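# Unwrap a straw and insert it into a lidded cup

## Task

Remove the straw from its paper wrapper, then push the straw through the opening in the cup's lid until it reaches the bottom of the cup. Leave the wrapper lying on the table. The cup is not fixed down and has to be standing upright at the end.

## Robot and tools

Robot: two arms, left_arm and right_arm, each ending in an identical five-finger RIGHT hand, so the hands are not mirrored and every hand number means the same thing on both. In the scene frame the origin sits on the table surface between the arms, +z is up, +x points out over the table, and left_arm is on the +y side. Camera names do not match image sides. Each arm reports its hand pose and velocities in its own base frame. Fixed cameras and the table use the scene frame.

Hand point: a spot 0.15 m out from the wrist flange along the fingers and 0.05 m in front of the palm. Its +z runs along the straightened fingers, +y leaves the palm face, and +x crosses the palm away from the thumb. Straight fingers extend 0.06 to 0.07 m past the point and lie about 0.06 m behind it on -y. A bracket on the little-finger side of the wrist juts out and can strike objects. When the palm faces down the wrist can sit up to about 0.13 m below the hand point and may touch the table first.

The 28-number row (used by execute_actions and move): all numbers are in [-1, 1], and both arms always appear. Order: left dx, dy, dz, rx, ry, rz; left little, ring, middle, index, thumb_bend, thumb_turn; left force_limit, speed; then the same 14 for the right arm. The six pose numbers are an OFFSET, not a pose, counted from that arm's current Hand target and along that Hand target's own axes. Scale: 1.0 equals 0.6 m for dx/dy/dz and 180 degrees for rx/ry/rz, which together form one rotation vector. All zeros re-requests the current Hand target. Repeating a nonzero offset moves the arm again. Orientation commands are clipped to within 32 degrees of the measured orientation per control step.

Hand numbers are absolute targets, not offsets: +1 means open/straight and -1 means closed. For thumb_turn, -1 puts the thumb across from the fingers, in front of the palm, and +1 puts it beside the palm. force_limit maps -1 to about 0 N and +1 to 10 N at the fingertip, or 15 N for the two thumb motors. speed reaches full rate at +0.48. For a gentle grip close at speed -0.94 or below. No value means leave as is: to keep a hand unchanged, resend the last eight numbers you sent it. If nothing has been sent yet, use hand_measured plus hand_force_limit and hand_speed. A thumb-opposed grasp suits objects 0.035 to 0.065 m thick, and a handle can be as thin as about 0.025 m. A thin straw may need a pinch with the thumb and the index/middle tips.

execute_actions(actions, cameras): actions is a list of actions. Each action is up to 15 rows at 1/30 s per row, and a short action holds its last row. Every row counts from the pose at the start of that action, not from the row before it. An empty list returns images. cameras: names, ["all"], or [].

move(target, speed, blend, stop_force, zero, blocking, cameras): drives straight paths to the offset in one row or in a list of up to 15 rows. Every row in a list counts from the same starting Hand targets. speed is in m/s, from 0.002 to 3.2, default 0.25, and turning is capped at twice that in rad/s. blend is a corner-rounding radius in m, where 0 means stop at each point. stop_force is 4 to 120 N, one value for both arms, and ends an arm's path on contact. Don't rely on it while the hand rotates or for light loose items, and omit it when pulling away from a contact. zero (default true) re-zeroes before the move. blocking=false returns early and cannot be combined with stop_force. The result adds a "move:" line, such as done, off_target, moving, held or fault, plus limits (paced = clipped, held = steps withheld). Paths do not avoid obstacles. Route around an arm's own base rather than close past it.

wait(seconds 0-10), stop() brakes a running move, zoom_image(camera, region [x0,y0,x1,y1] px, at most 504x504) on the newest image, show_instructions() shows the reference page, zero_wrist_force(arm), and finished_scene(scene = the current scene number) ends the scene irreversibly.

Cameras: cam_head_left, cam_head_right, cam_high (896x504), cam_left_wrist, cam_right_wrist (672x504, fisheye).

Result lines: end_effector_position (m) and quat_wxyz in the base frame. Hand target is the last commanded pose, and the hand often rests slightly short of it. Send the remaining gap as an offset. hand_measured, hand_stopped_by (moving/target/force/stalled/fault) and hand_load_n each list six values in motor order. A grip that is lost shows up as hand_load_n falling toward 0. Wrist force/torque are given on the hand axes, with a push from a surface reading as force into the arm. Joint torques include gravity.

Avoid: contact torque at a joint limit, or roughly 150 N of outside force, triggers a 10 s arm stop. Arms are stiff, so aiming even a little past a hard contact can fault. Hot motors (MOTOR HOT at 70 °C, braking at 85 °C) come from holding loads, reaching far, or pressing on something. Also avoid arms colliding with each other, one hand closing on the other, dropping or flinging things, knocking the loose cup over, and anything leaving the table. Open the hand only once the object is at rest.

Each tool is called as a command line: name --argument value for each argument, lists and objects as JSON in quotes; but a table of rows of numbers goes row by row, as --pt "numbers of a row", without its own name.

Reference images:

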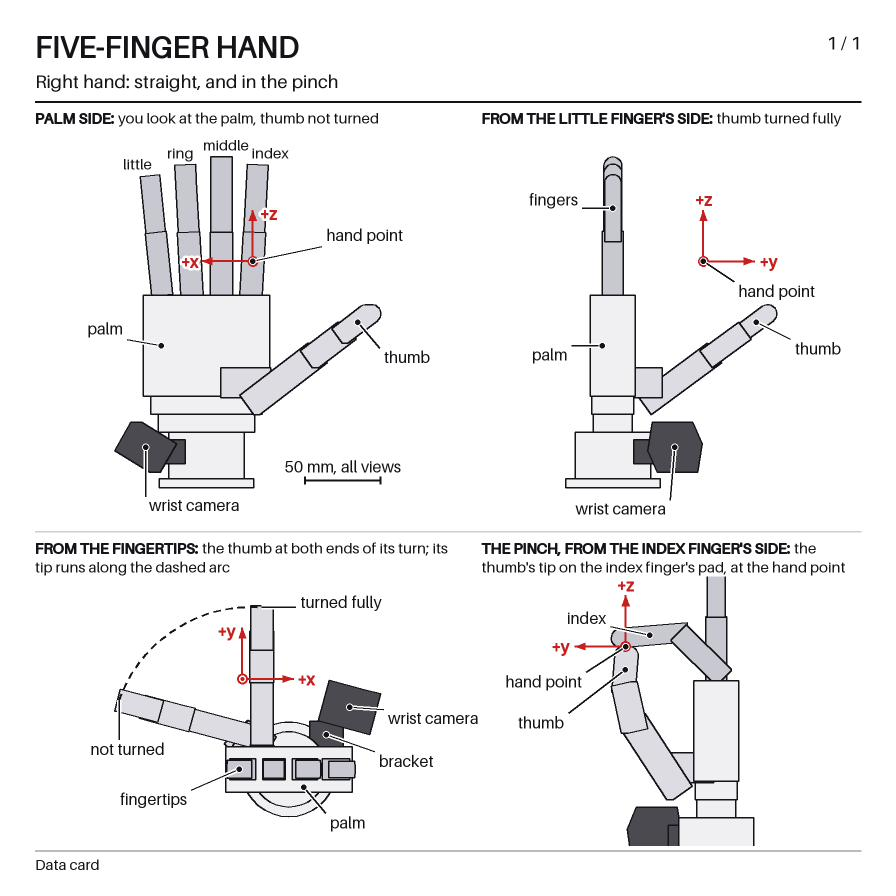

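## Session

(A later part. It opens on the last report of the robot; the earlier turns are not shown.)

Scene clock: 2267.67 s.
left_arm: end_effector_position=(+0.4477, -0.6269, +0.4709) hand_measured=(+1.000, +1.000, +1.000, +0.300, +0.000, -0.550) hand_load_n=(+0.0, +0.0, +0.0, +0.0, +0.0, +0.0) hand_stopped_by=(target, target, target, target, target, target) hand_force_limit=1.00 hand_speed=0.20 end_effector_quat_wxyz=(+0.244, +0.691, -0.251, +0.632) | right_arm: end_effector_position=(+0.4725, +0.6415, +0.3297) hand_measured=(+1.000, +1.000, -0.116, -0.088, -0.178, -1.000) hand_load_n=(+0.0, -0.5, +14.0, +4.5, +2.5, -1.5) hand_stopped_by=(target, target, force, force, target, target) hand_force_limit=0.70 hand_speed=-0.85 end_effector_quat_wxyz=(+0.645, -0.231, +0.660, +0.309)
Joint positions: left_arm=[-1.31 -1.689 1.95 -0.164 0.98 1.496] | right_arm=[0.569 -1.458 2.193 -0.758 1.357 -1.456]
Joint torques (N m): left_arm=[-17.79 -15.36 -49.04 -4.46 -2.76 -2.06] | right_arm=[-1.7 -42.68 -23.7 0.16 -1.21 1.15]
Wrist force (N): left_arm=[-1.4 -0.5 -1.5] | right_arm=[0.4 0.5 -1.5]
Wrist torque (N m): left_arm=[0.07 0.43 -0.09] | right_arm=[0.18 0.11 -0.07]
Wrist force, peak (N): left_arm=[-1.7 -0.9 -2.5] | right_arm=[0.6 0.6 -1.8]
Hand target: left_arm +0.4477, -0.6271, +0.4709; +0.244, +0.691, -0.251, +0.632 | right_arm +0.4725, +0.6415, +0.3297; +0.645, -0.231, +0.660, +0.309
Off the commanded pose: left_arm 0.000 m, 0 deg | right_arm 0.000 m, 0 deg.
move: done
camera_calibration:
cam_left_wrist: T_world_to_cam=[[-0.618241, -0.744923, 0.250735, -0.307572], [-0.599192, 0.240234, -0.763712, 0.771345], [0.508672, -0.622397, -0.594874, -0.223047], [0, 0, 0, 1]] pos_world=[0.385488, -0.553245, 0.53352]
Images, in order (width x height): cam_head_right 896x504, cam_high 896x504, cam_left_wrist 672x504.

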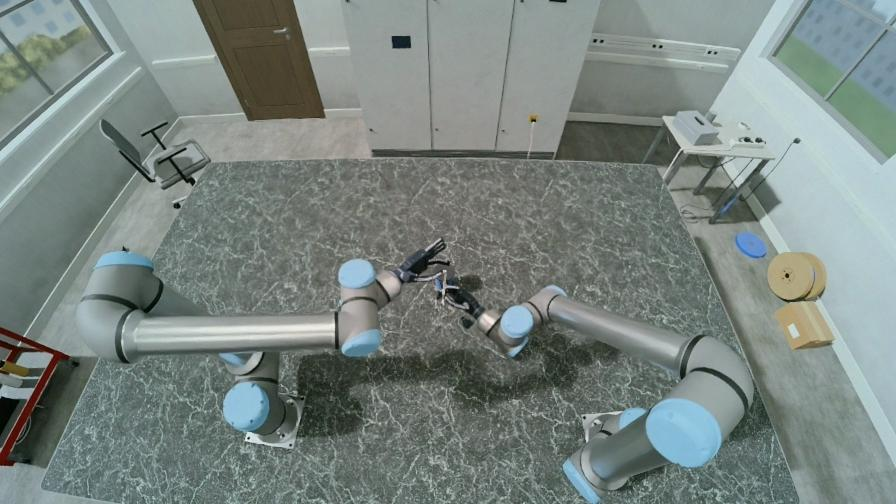

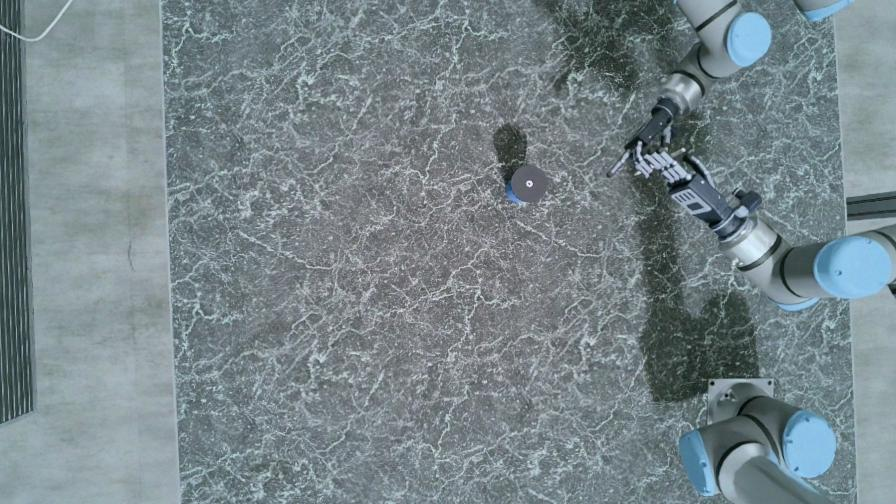

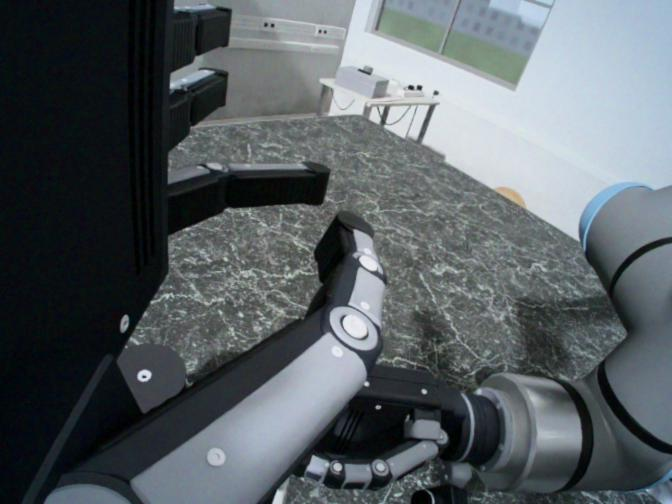

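move --pt "0 0.0035 0.0035 0 0 0 1 1 1 0.3 0.0 -0.55 1.0 0.2 0 0 0 0 0 0 1 1 -0.55 -0.55 -0.18 -1 0.7 -0.85" --pt "0 0.0035 0.0035 0 0 0 1 1 1 -0.5 0.0 -0.55 1.0 -0.1 0 0 0 0 0 0 1 1 -0.55 -0.55 -0.18 -1 0.7 -0.85" --speed 0.08 --cameras '["cam_left_wrist","cam_high","cam_head_right"]'

zoom_image --camera "cam_left_wrist" --region '[260, 130, 460, 310]'

zoom_image --camera "cam_high" --region '[640, 120, 700, 170]'

zoom_image --camera "cam_head_right" --region '[430, 250, 460, 285]'

Scene clock: 2287.90 s.
left_arm: end_effector_position=(+0.4479, -0.6300, +0.4708) hand_measured=(+1.000, +1.000, +1.000, -0.244, +0.000, -0.550) hand_load_n=(+0.0, +0.0, +0.0, +16.0, +0.0, +0.0) hand_stopped_by=(target, target, target, force, target, target) hand_force_limit=1.00 hand_speed=-0.10 end_effector_quat_wxyz=(+0.244, +0.691, -0.251, +0.632) | right_arm: end_effector_position=(+0.4725, +0.6415, +0.3297) hand_measured=(+1.000, +1.000, -0.116, -0.088, -0.178, -1.000) hand_load_n=(+0.0, +0.5, +16.0, +1.5, +3.0, -2.0) hand_stopped_by=(target, target, force, force, target, target) hand_force_limit=0.70 hand_speed=-0.85 end_effector_quat_wxyz=(+0.645, -0.231, +0.660, +0.309)
Joint positions: left_arm=[-1.312 -1.684 1.946 -0.164 0.979 1.495] | right_arm=[0.569 -1.458 2.193 -0.758 1.357 -1.456]
Joint torques (N m): left_arm=[-19.78 -18.2 -49.09 -3.81 -2.46 -1.89] | right_arm=[-3 -41.59 -24.64 0.24 -1.13 1.2]
Wrist force (N): left_arm=[-1.9 -1.3 -0.8] | right_arm=[1.2 1.3 -2.5]
Wrist torque (N m): left_arm=[0.16 0.41 -0.05] | right_arm=[0.20 -0.06 -0.18]
Wrist force, peak (N): left_arm=[-1.9 -0.8 -2.2] | right_arm=[1.2 1.3 -2.5]
Hand target: left_arm +0.4479, -0.6300, +0.4708; +0.244, +0.691, -0.251, +0.632 | right_arm +0.4725, +0.6415, +0.3297; +0.645, -0.231, +0.660, +0.309
Off the commanded pose: left_arm 0.000 m, 0 deg | right_arm 0.000 m, 0 deg.
move: done
camera_calibration:
cam_left_wrist: T_world_to_cam=[[-0.618241, -0.744923, 0.250735, -0.309807], [-0.599192, 0.240234, -0.763712, 0.772158], [0.508672, -0.622397, -0.594874, -0.2252], [0, 0, 0, 1]] pos_world=[0.385688, -0.556445, 0.53342]
Images, in order (width x height): cam_head_right 896x504, cam_high 896x504, cam_left_wrist 672x504.

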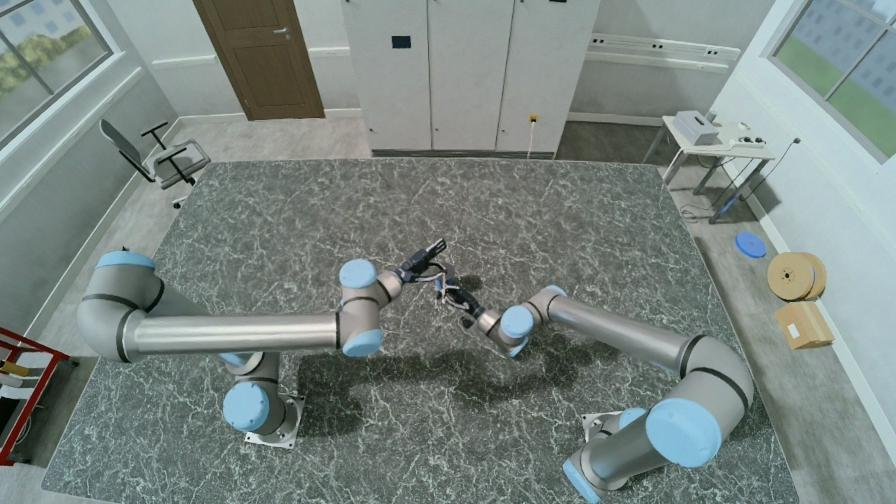

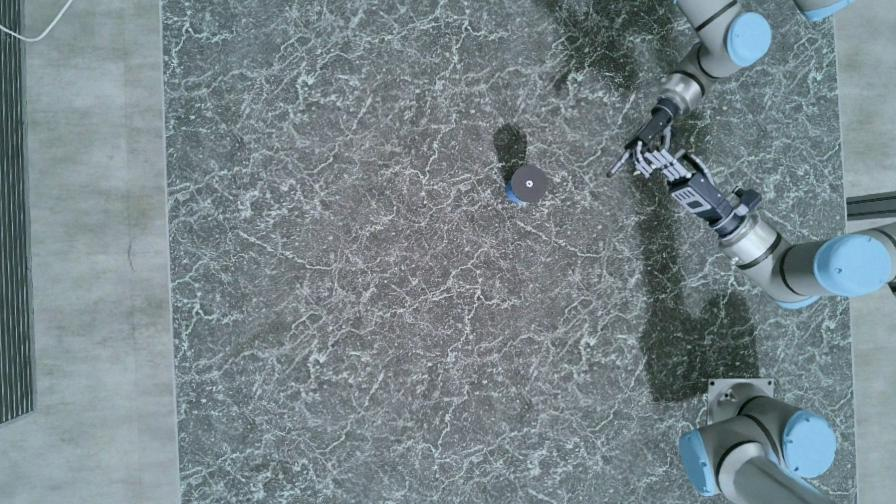

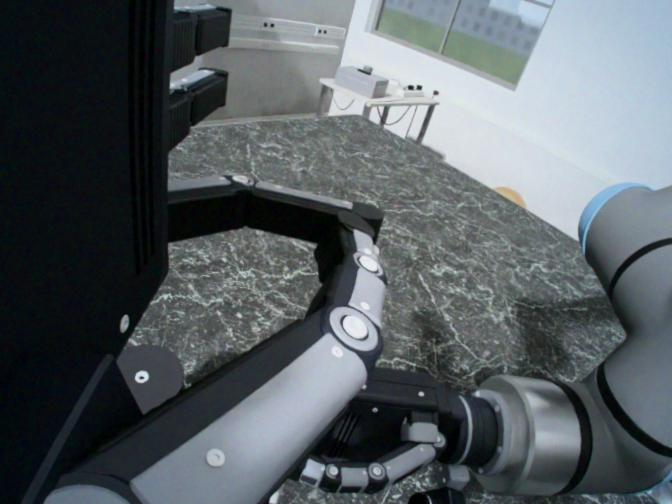

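Scaled by 2.520 from the camera's 672x504 image, which has a finer 960x720 frame.

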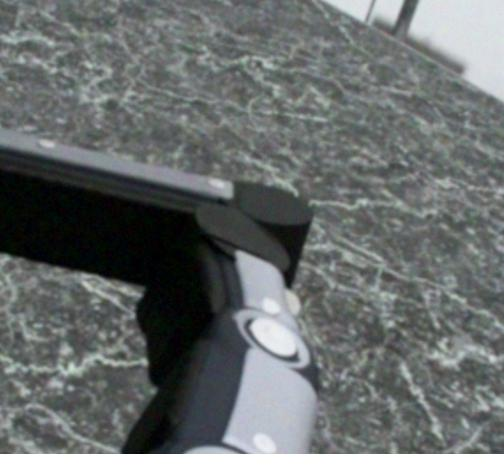

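Scaled by 8.400 from the camera's 896x504 image, which has a finer 1280x720 frame.

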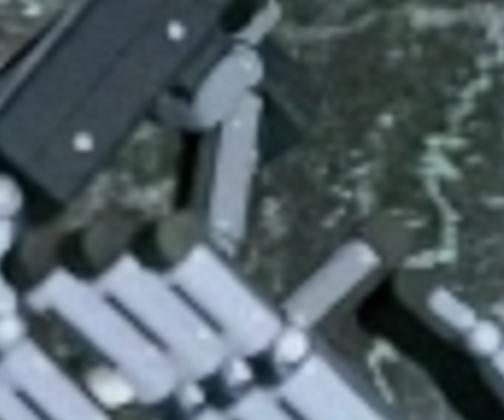

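Scaled by 14.400 from the camera's 896x504 image, which has a finer 1280x720 frame.

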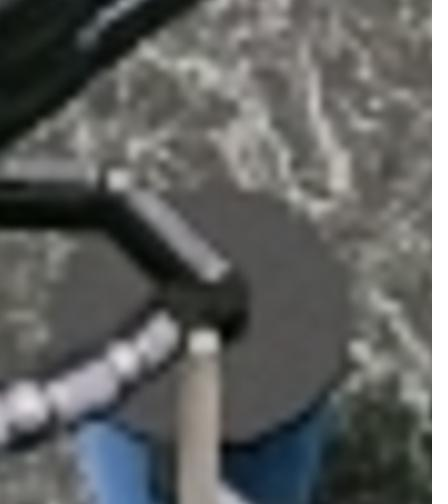

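move --pt "0 0 0 0 0 0 1 1 1 0.3 0.0 -0.55 1.0 0.2 0 0 0 0 0 0 1 1 -0.55 -0.55 -0.18 -1 0.7 -0.85" --pt "0 0 -0.007 0 0 0 1 1 1 0.3 0.0 -0.55 1.0 0.2 0 0 0 0 0 0 1 1 -0.55 -0.55 -0.18 -1 0.7 -0.85" --pt "0 0.01 -0.007 0 0 0 1 1 1 0.3 0.0 -0.55 1.0 0.2 0 0 0 0 0 0 1 1 -0.55 -0.55 -0.18 -1 0.7 -0.85" --speed 0.08 --cameras '["cam_left_wrist","cam_high","cam_head_right"]'

zoom_image --camera "cam_left_wrist" --region '[260, 130, 460, 310]'

zoom_image --camera "cam_high" --region '[640, 120, 700, 170]'

zoom_image --camera "cam_head_right" --region '[430, 250, 460, 285]'

Scene clock: 2320.97 s.
left_arm: end_effector_position=(+0.4409, -0.6317, +0.4713) hand_measured=(+1.000, +1.000, +1.000, +0.300, +0.000, -0.550) hand_load_n=(+0.0, -0.5, +0.0, +0.0, +0.0, +0.0) hand_stopped_by=(target, target, target, target, target, target) hand_force_limit=1.00 hand_speed=0.20 end_effector_quat_wxyz=(+0.244, +0.691, -0.251, +0.632) | right_arm: end_effector_position=(+0.4725, +0.6415, +0.3297) hand_measured=(+1.000, +1.000, -0.116, -0.088, -0.178, -1.000) hand_load_n=(-0.5, +0.0, +14.5, +4.5, +2.5, -1.0) hand_stopped_by=(target, target, force, force, target, target) hand_force_limit=0.70 hand_speed=-0.85 end_effector_quat_wxyz=(+0.645, -0.231, +0.660, +0.309)
Joint positions: left_arm=[-1.327 -1.689 1.95 -0.162 0.963 1.494] | right_arm=[0.569 -1.458 2.193 -0.758 1.357 -1.456]
Joint torques (N m): left_arm=[-19.19 -19.99 -49.1 1.1 -3.14 -1.91] | right_arm=[-3.58 -41.14 -34.15 0.33 -0.91 1.17]
Wrist force (N): left_arm=[-1.2 -0.3 -1.8] | right_arm=[0.4 0.4 -1.4]
Wrist torque (N m): left_arm=[0.14 0.44 -0.08] | right_arm=[0.18 0.12 -0.08]
Wrist force, peak (N): left_arm=[-2.1 -1.2 -2.2] | right_arm=[0.6 1.6 -2.7]
Hand target: left_arm +0.4408, -0.6318, +0.4712; +0.244, +0.691, -0.251, +0.632 | right_arm +0.4725, +0.6415, +0.3297; +0.645, -0.231, +0.660, +0.309
Off the commanded pose: left_arm 0.000 m, 0 deg | right_arm 0.000 m, 0 deg.
move: done
camera_calibration:
cam_left_wrist: T_world_to_cam=[[-0.618241, -0.744923, 0.250735, -0.315526], [-0.599192, 0.240234, -0.763712, 0.768753], [0.508672, -0.622397, -0.594874, -0.2224], [0, 0, 0, 1]] pos_world=[0.378688, -0.558145, 0.53392]
Images, in order (width x height): cam_head_right 896x504, cam_high 896x504, cam_left_wrist 672x504.

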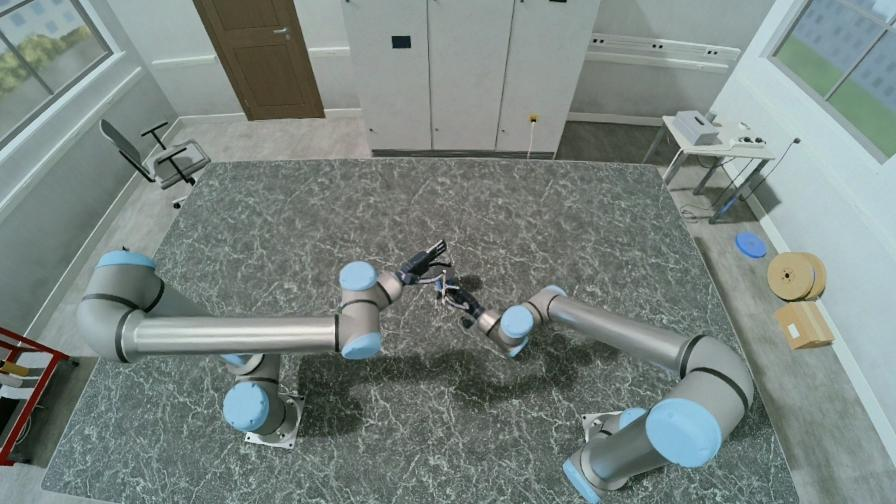

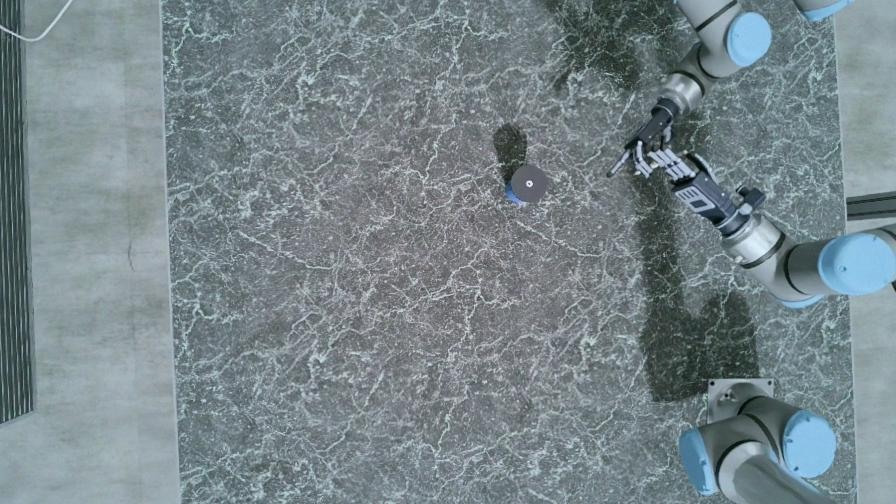

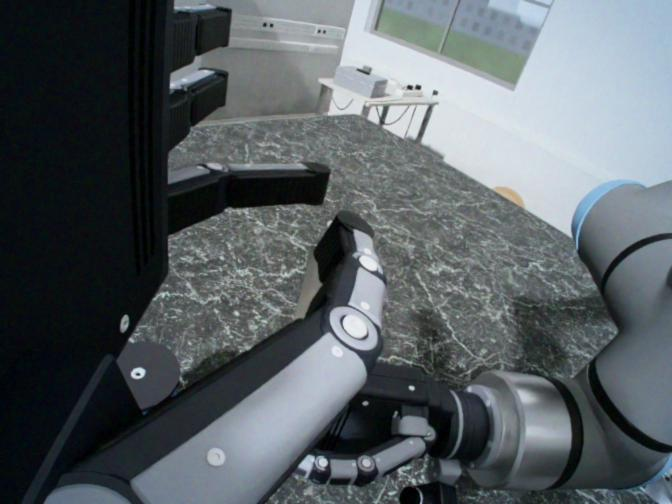

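Scaled by 2.520 from the camera's 672x504 image, which has a finer 960x720 frame.

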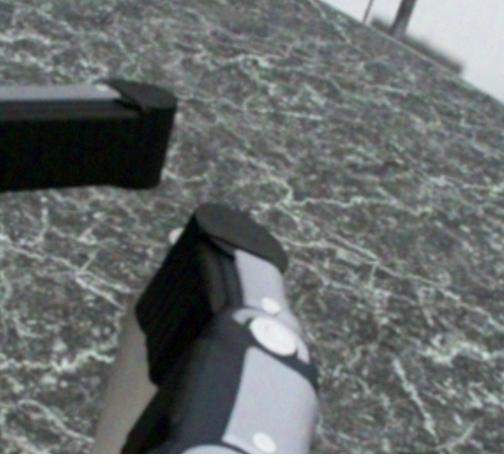

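Scaled by 8.400 from the camera's 896x504 image, which has a finer 1280x720 frame.

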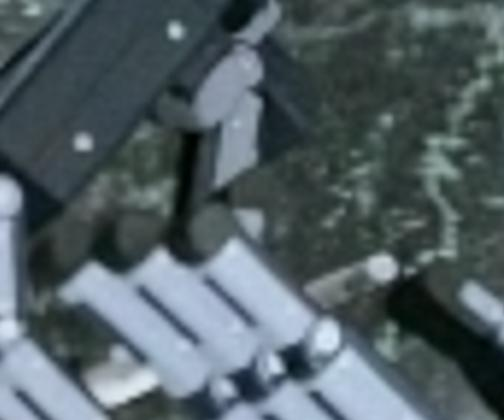

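Scaled by 14.400 from the camera's 896x504 image, which has a finer 1280x720 frame.

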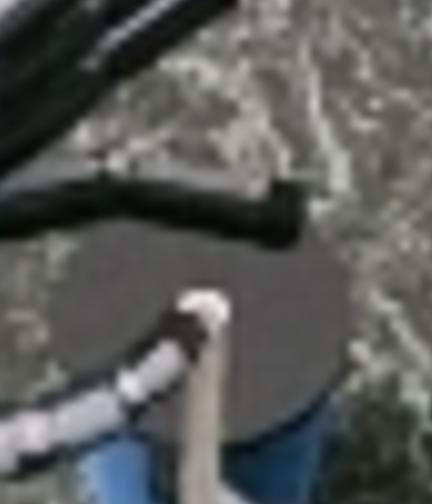

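move --pt "0 -0.005 0 0 0 0 1 1 1 0.3 0.0 -0.55 1.0 0.2 0 0 0 0 0 0 1 1 -0.55 -0.55 -0.18 -1 0.7 -0.85" --pt "0 -0.005 0 0 0 0 1 1 1 -0.5 0.0 -0.55 1.0 -0.4 0 0 0 0 0 0 1 1 -0.55 -0.55 -0.18 -1 0.7 -0.85" --speed 0.08 --cameras '["cam_left_wrist","cam_high","cam_head_right"]'

zoom_image --camera "cam_left_wrist" --region '[260, 130, 460, 310]'

zoom_image --camera "cam_high" --region '[640, 120, 700, 170]'

zoom_image --camera "cam_head_right" --region '[430, 250, 460, 285]'

Scene clock: 2346.17 s.
left_arm: end_effector_position=(+0.4428, -0.6295, +0.4712) hand_measured=(+1.000, +1.000, +1.000, -0.158, +0.000, -0.550) hand_load_n=(+0.0, +0.0, +0.0, +15.0, +2.0, -0.5) hand_stopped_by=(target, target, target, force, target, target) hand_force_limit=1.00 hand_speed=-0.40 end_effector_quat_wxyz=(+0.244, +0.691, -0.251, +0.632) | right_arm: end_effector_position=(+0.4725, +0.6415, +0.3297) hand_measured=(+1.000, +1.000, -0.116, -0.088, -0.178, -1.000) hand_load_n=(+0.0, +0.0, +14.5, +3.0, +4.0, -1.0) hand_stopped_by=(target, target, force, force, target, target) hand_force_limit=0.70 hand_speed=-0.85 end_effector_quat_wxyz=(+0.645, -0.231, +0.660, +0.309)
Joint positions: left_arm=[-1.322 -1.69 1.951 -0.162 0.968 1.494] | right_arm=[0.569 -1.458 2.193 -0.758 1.357 -1.456]
Joint torques (N m): left_arm=[22.74 -42.85 -37.44 -4.15 2.83 1.81] | right_arm=[-3.85 -41.44 -35.26 0.24 -0.99 1.01]
Wrist force (N): left_arm=[-3.5 -1.0 -0.8] | right_arm=[-0.9 1.6 -1.7]
Wrist torque (N m): left_arm=[0.09 0.49 -0.16] | right_arm=[0.21 0.07 -0.19]
Wrist force, peak (N): left_arm=[-4.2 -1.0 -0.9] | right_arm=[-1.8 1.5 -1.9]
Hand target: left_arm +0.4428, -0.6295, +0.4712; +0.244, +0.691, -0.251, +0.632 | right_arm +0.4725, +0.6415, +0.3297; +0.645, -0.231, +0.660, +0.309
Off the commanded pose: left_arm 0.000 m, 0 deg | right_arm 0.000 m, 0 deg.
move: done
camera_calibration:
cam_left_wrist: T_world_to_cam=[[-0.618241, -0.744923, 0.250735, -0.312688], [-0.599192, 0.240234, -0.763712, 0.769287], [0.508672, -0.622397, -0.594874, -0.222057], [0, 0, 0, 1]] pos_world=[0.380588, -0.555945, 0.53382]
Images, in order (width x height): cam_head_right 896x504, cam_high 896x504, cam_left_wrist 672x504.

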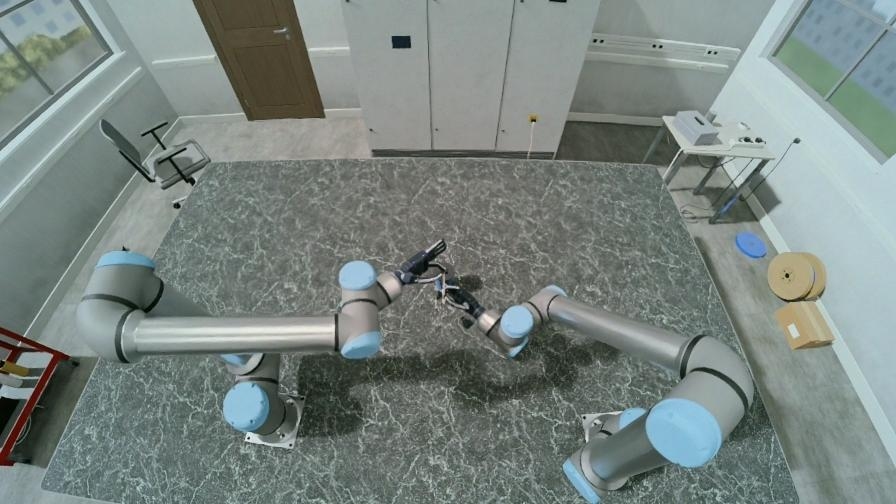

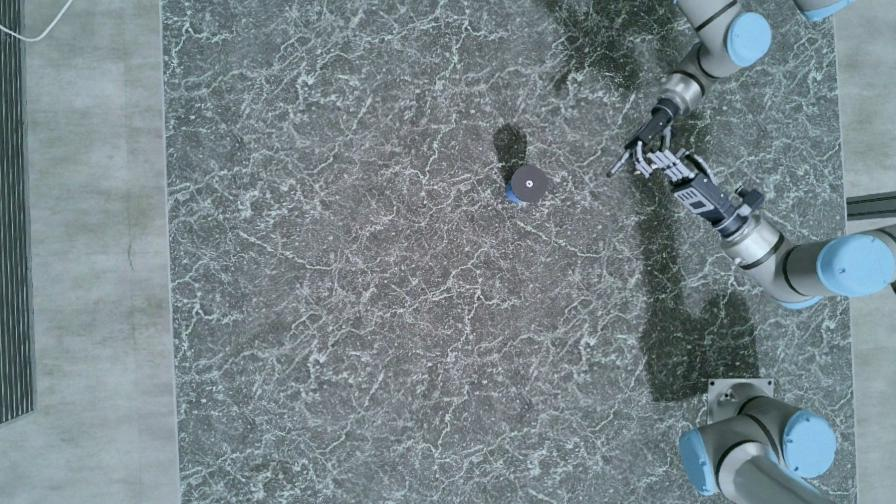

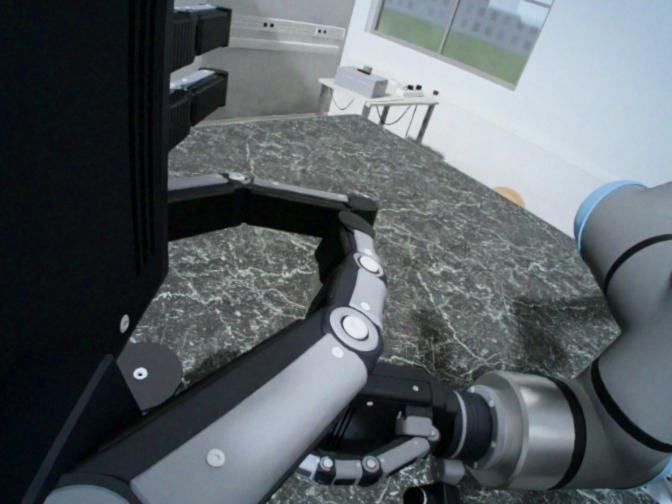

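Scaled by 2.520 from the camera's 672x504 image, which has a finer 960x720 frame.

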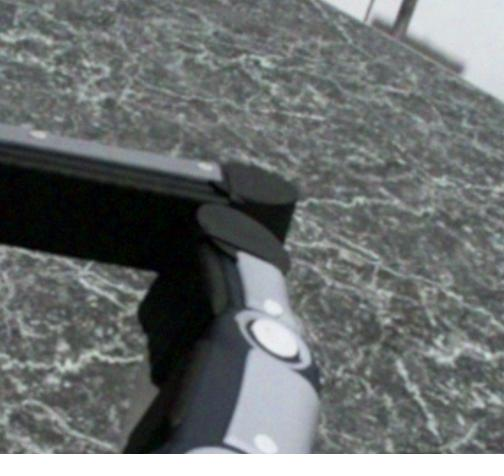

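Scaled by 8.400 from the camera's 896x504 image, which has a finer 1280x720 frame.

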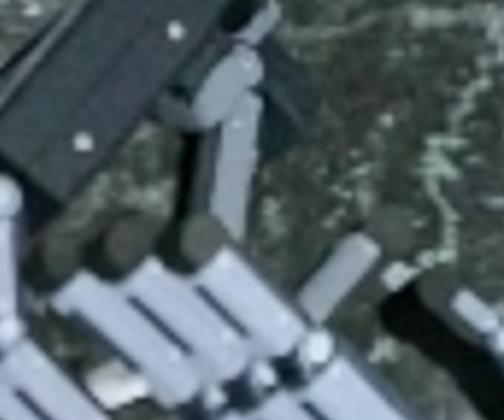

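Scaled by 14.400 from the camera's 896x504 image, which has a finer 1280x720 frame.

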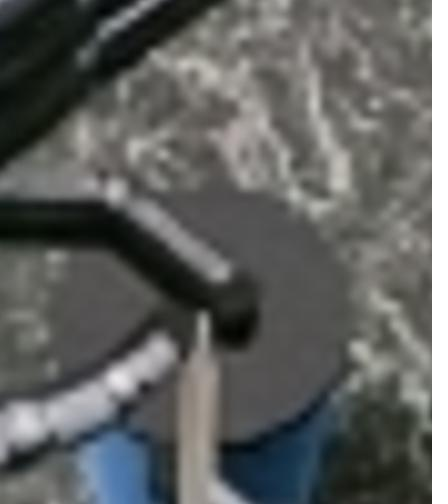

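move --pt "0.025 0 0 0 0 0 1 1 1 -0.5 0.0 -0.55 1.0 -0.4 0 0 0 0 0 0 1 1 -0.55 -0.55 -0.18 -1 0.7 -0.85" --speed 0.02 --stop_force 20 --cameras '["cam_left_wrist","cam_right_wrist","cam_head_right"]'

zoom_image --camera "cam_head_right" --region '[430, 240, 470, 310]'

Scene clock: 2359.33 s.
left_arm: end_effector_position=(+0.4439, -0.6301, +0.4861) hand_measured=(+1.000, +1.000, +1.000, -0.160, +0.000, -0.550) hand_load_n=(+0.0, +0.0, +0.0, +0.0, +0.0, +0.0) hand_stopped_by=(target, target, target, force, target, target) hand_force_limit=1.00 hand_speed=-0.40 end_effector_quat_wxyz=(+0.244, +0.691, -0.251, +0.632) | right_arm: end_effector_position=(+0.4725, +0.6415, +0.3297) hand_measured=(+1.000, +1.000, -0.116, -0.088, -0.178, -1.000) hand_load_n=(+0.0, +0.0, +14.5, +4.0, +2.5, -1.0) hand_stopped_by=(target, target, force, force, target, target) hand_force_limit=0.70 hand_speed=-0.85 end_effector_quat_wxyz=(+0.645, -0.231, +0.660, +0.309)
Joint positions: left_arm=[-1.32 -1.694 1.928 -0.135 0.97 1.495] | right_arm=[0.569 -1.458 2.193 -0.758 1.357 -1.456]
Joint torques (N m): left_arm=[22.96 -41.38 -49.78 1.13 2.81 1.17] | right_arm=[-4.47 -41.09 -26.53 -1.33 -1.03 1.13]
Wrist force (N): left_arm=[-1.6 -0.4 -2.0] | right_arm=[0.7 0.2 -1.4]
Wrist torque (N m): left_arm=[0.13 0.49 -0.17] | right_arm=[0.15 0.09 -0.07]
Wrist force, peak (N): left_arm=[-8.9 -1.0 -0.6] | right_arm=[-5.9 2.1 -2.0]
Hand target: left_arm +0.4439, -0.6301, +0.4861; +0.244, +0.691, -0.251, +0.632 | right_arm +0.4725, +0.6415, +0.3297; +0.645, -0.231, +0.660, +0.309
Off the commanded pose: left_arm 0.000 m, 0 deg | right_arm 0.000 m, 0 deg.
move: done
camera_calibration:
cam_left_wrist: T_world_to_cam=[[-0.618241, -0.744923, 0.250735, -0.316191], [-0.599192, 0.240234, -0.763712, 0.78147], [0.508672, -0.622397, -0.594874, -0.214126], [0, 0, 0, 1]] pos_world=[0.381688, -0.556545, 0.54872]
cam_right_wrist: T_world_to_cam=[[-0.692564, 0.712815, -0.110676, -0.0917158], [-0.461419, -0.319822, 0.82753, 0.146792], [0.55448, 0.624186, 0.550404, -0.734374], [0, 0, 0, 1]] pos_world=[0.411409, 0.570709, 0.272577]
Images, in order (width x height): cam_head_right 896x504, cam_left_wrist 672x504, cam_right_wrist 672x504.

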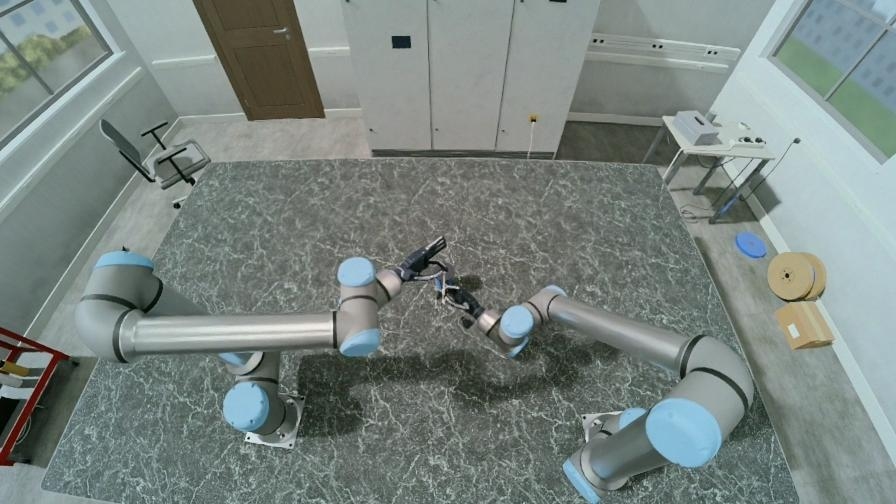

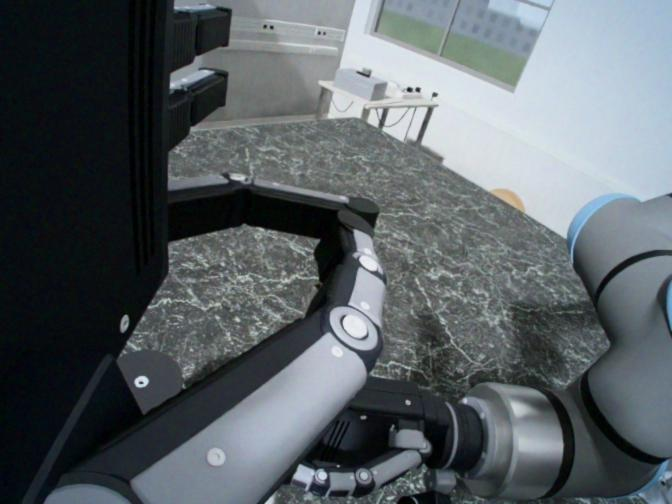

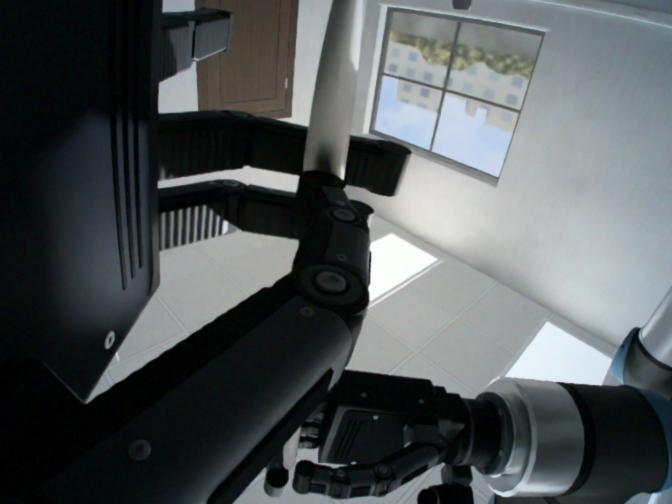

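Scaled by 7.200 from the camera's 896x504 image, which has a finer 1280x720 frame.

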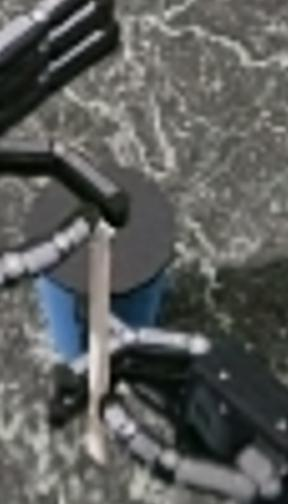

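move --pt "0 0 0 0 0 0 1 1 1 0.3 0.0 -0.55 1.0 0.2 0 0 0 0 0 0 1 1 -0.55 -0.55 -0.18 -1 0.7 -0.85" --pt "0 0 -0.007 0 0 0 1 1 1 0.3 0.0 -0.55 1.0 0.2 0 0 0 0 0 0 1 1 -0.55 -0.55 -0.18 -1 0.7 -0.85" --pt "-0.025 0 -0.007 0 0 0 1 1 1 0.3 0.0 -0.55 1.0 0.2 0 0 0 0 0 0 1 1 -0.55 -0.55 -0.18 -1 0.7 -0.85" --speed 0.08 --cameras '["cam_left_wrist","cam_high"]'

zoom_image --camera "cam_left_wrist" --region '[260, 130, 460, 310]'

zoom_image --camera "cam_high" --region '[640, 120, 700, 170]'

Scene clock: 2521.77 s.
left_arm: end_effector_position=(+0.4396, -0.6268, +0.4717) hand_measured=(+1.000, +1.000, +1.000, +0.300, +0.000, -0.550) hand_load_n=(+0.0, +0.0, +0.0, -0.5, +0.0, +0.5) hand_stopped_by=(target, target, target, target, target, target) hand_force_limit=1.00 hand_speed=0.20 end_effector_quat_wxyz=(+0.244, +0.691, -0.251, +0.632) | right_arm: end_effector_position=(+0.4725, +0.6415, +0.3297) hand_measured=(+1.000, +1.000, -0.116, -0.088, -0.178, -1.000) hand_load_n=(+0.0, +0.0, +14.0, +4.0, +2.5, -1.0) hand_stopped_by=(target, target, force, force, target, target) hand_force_limit=0.70 hand_speed=-0.85 end_effector_quat_wxyz=(+0.645, -0.231, +0.660, +0.309)
Joint positions: left_arm=[-1.327 -1.698 1.956 -0.16 0.963 1.494] | right_arm=[0.569 -1.458 2.193 -0.758 1.357 -1.456]
Joint torques (N m): left_arm=[-18.2 -17.64 -34.82 -4.66 -3.26 -0.63] | right_arm=[-3.68 -41.58 -25.26 -2.36 -1.07 1.03]
Wrist force (N): left_arm=[-1.6 -0.6 -1.9] | right_arm=[0.6 0.4 -1.7]
Wrist torque (N m): left_arm=[0.11 0.49 -0.11] | right_arm=[0.20 0.12 -0.08]
Wrist force, peak (N): left_arm=[-2.3 -1.0 -1.9] | right_arm=[0.4 0.3 -1.9]
Hand target: left_arm +0.4396, -0.6268, +0.4715; +0.244, +0.691, -0.251, +0.632 | right_arm +0.4725, +0.6415, +0.3297; +0.645, -0.231, +0.660, +0.309
Off the commanded pose: left_arm 0.000 m, 0 deg | right_arm 0.000 m, 0 deg.
move: done
camera_calibration:
cam_left_wrist: T_world_to_cam=[[-0.61816, -0.744955, 0.250841, -0.312823], [-0.599277, 0.240132, -0.763678, 0.76712], [0.508671, -0.622398, -0.594874, -0.218502], [0, 0, 0, 1]] pos_world=[0.377489, -0.553245, 0.53432]
Images, in order (width x height): cam_high 896x504, cam_left_wrist 672x504.

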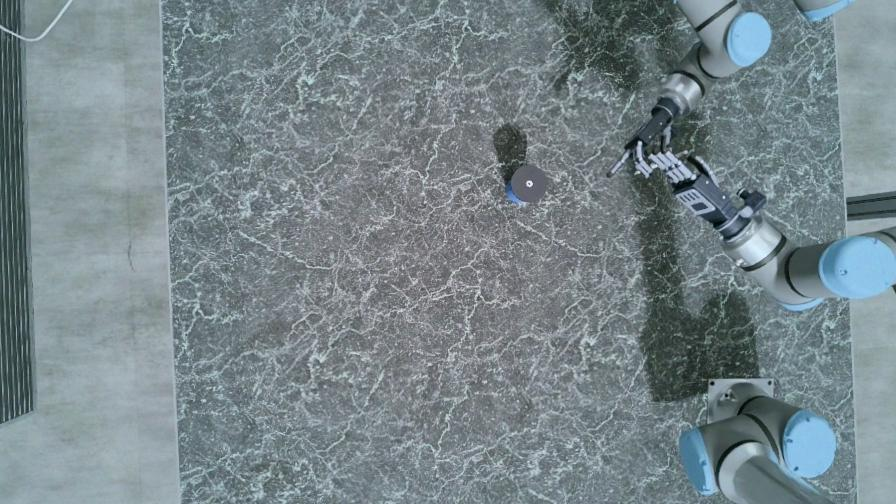

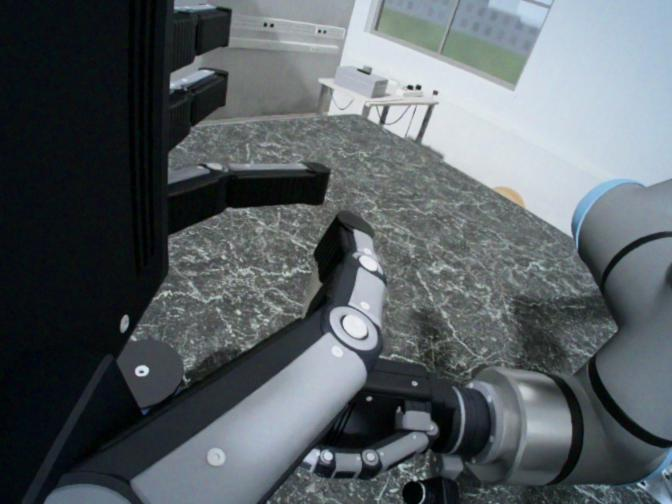

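Scaled by 2.520 from the camera's 672x504 image, which has a finer 960x720 frame.

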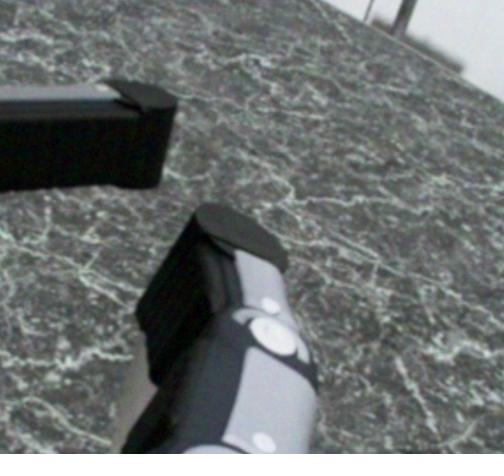

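Scaled by 8.400 from the camera's 896x504 image, which has a finer 1280x720 frame.

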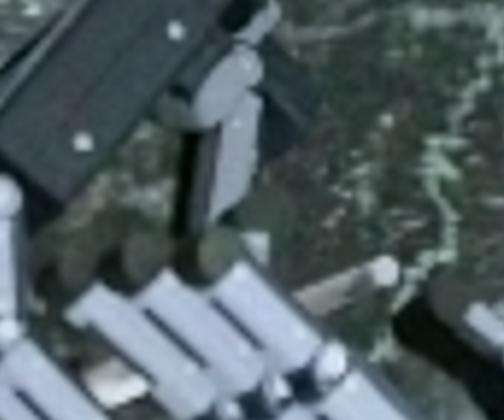

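move --pt "0 0 0.007 0 0 0 1 1 1 0.3 0.0 -0.55 1.0 0.2 0 0 0 0 0 0 1 1 -0.55 -0.55 -0.18 -1 0.7 -0.85" --pt "0 0 0.007 0 0 0 1 1 1 -0.5 0.0 -0.55 1.0 -0.4 0 0 0 0 0 0 1 1 -0.55 -0.55 -0.18 -1 0.7 -0.85" --pt "0 0 0.007 0 0 0 1 1 1 -0.5 0.0 -0.55 1.0 -0.4 0 0 0 0 0 0 1 1 0.35 0.35 -0.18 -1 0.7 0" --speed 0.08 --cameras '["cam_left_wrist","cam_right_wrist","cam_head_right"]'

zoom_image --camera "cam_left_wrist" --region '[260, 130, 460, 310]'

zoom_image --camera "cam_head_right" --region '[420, 240, 480, 310]'

Scene clock: 2552.50 s.
left_arm: end_effector_position=(+0.4428, -0.6296, +0.4712) hand_measured=(+1.000, +1.000, +1.000, -0.158, +0.000, -0.550) hand_load_n=(-0.5, +0.0, +0.0, +14.0, +0.5, -2.5) hand_stopped_by=(target, target, target, force, target, target) hand_force_limit=1.00 hand_speed=-0.40 end_effector_quat_wxyz=(+0.244, +0.691, -0.251, +0.632) | right_arm: end_effector_position=(+0.4725, +0.6415, +0.3297) hand_measured=(+1.000, +1.000, +0.350, +0.350, -0.180, -1.000) hand_load_n=(+0.0, +0.0, -0.5, +0.0, +0.0, +0.0) hand_stopped_by=(target, target, target, target, target, target) hand_force_limit=0.70 hand_speed=0.00 end_effector_quat_wxyz=(+0.645, -0.231, +0.660, +0.309)
Joint positions: left_arm=[-1.322 -1.69 1.951 -0.162 0.968 1.494] | right_arm=[0.569 -1.458 2.193 -0.758 1.357 -1.456]
Joint torques (N m): left_arm=[22.59 -22.3 -48.99 -4.46 2.92 1.24] | right_arm=[-4.1 -40.07 -25.07 -2.3 -1.1 0.96]
Wrist force (N): left_arm=[-1.2 -0.9 -1.9] | right_arm=[0.5 0.5 -1.5]
Wrist torque (N m): left_arm=[0.06 0.40 -0.14] | right_arm=[0.19 0.11 -0.07]
Wrist force, peak (N): left_arm=[-4.3 -0.8 -0.8] | right_arm=[-2.2 1.3 -1.7]
Hand target: left_arm +0.4428, -0.6295, +0.4712; +0.244, +0.691, -0.251, +0.632 | right_arm +0.4725, +0.6415, +0.3297; +0.645, -0.231, +0.660, +0.309
Off the commanded pose: left_arm 0.000 m, 0 deg | right_arm 0.000 m, 0 deg.
move: done
camera_calibration:
cam_left_wrist: T_world_to_cam=[[-0.618241, -0.744923, 0.250735, -0.312688], [-0.599192, 0.240234, -0.763712, 0.769287], [0.508672, -0.622397, -0.594874, -0.222057], [0, 0, 0, 1]] pos_world=[0.380588, -0.555945, 0.53382]
cam_right_wrist: T_world_to_cam=[[-0.692564, 0.712815, -0.110676, -0.0917158], [-0.461419, -0.319822, 0.82753, 0.146792], [0.55448, 0.624186, 0.550404, -0.734374], [0, 0, 0, 1]] pos_world=[0.411409, 0.570709, 0.272577]
Images, in order (width x height): cam_head_right 896x504, cam_left_wrist 672x504, cam_right_wrist 672x504.

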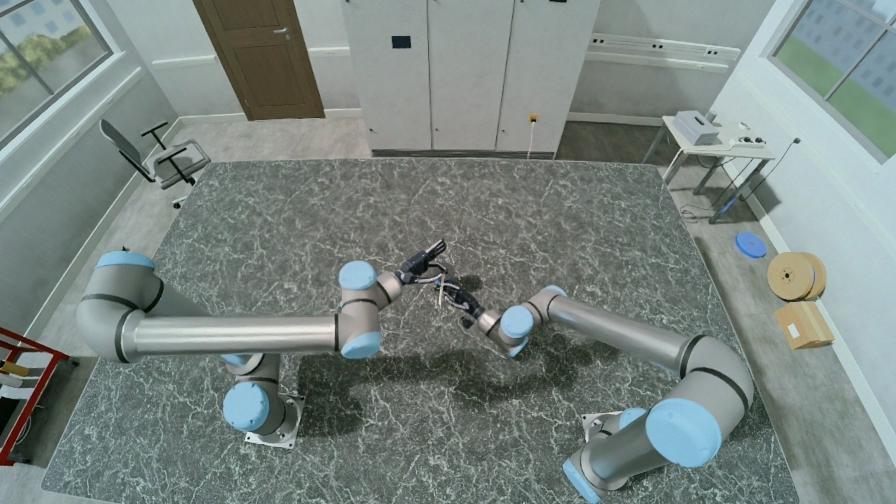

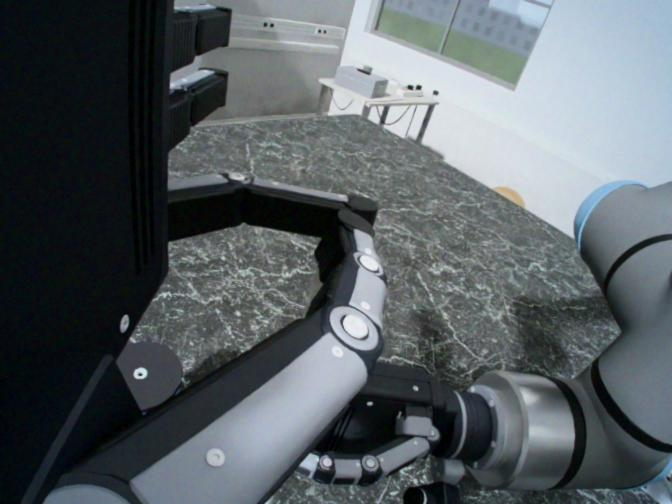

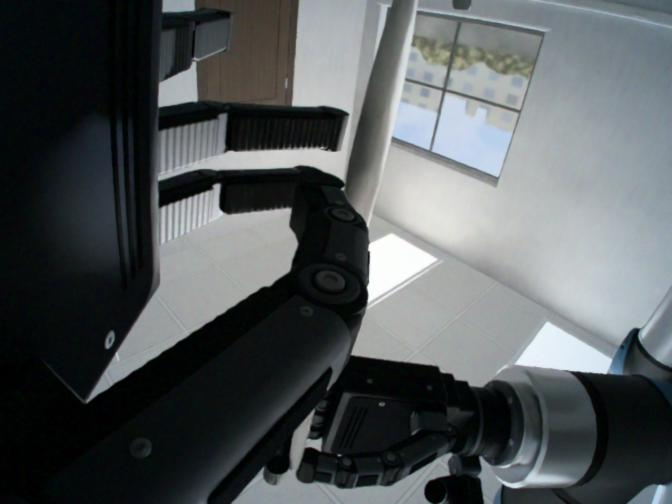

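Scaled by 2.520 from the camera's 672x504 image, which has a finer 960x720 frame.

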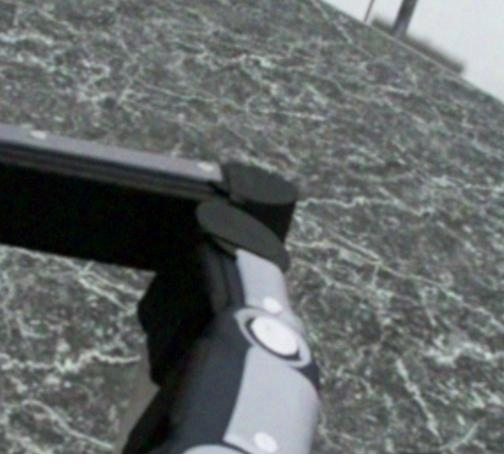

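Scaled by 7.200 from the camera's 896x504 image, which has a finer 1280x720 frame.

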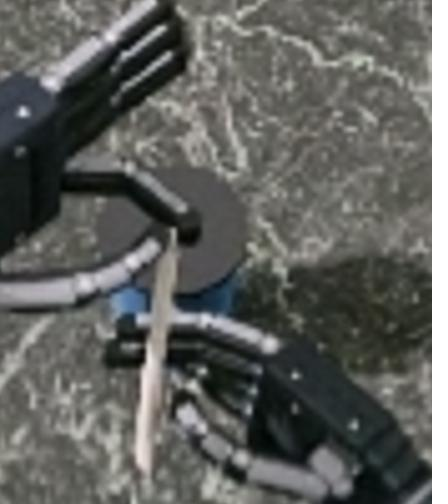

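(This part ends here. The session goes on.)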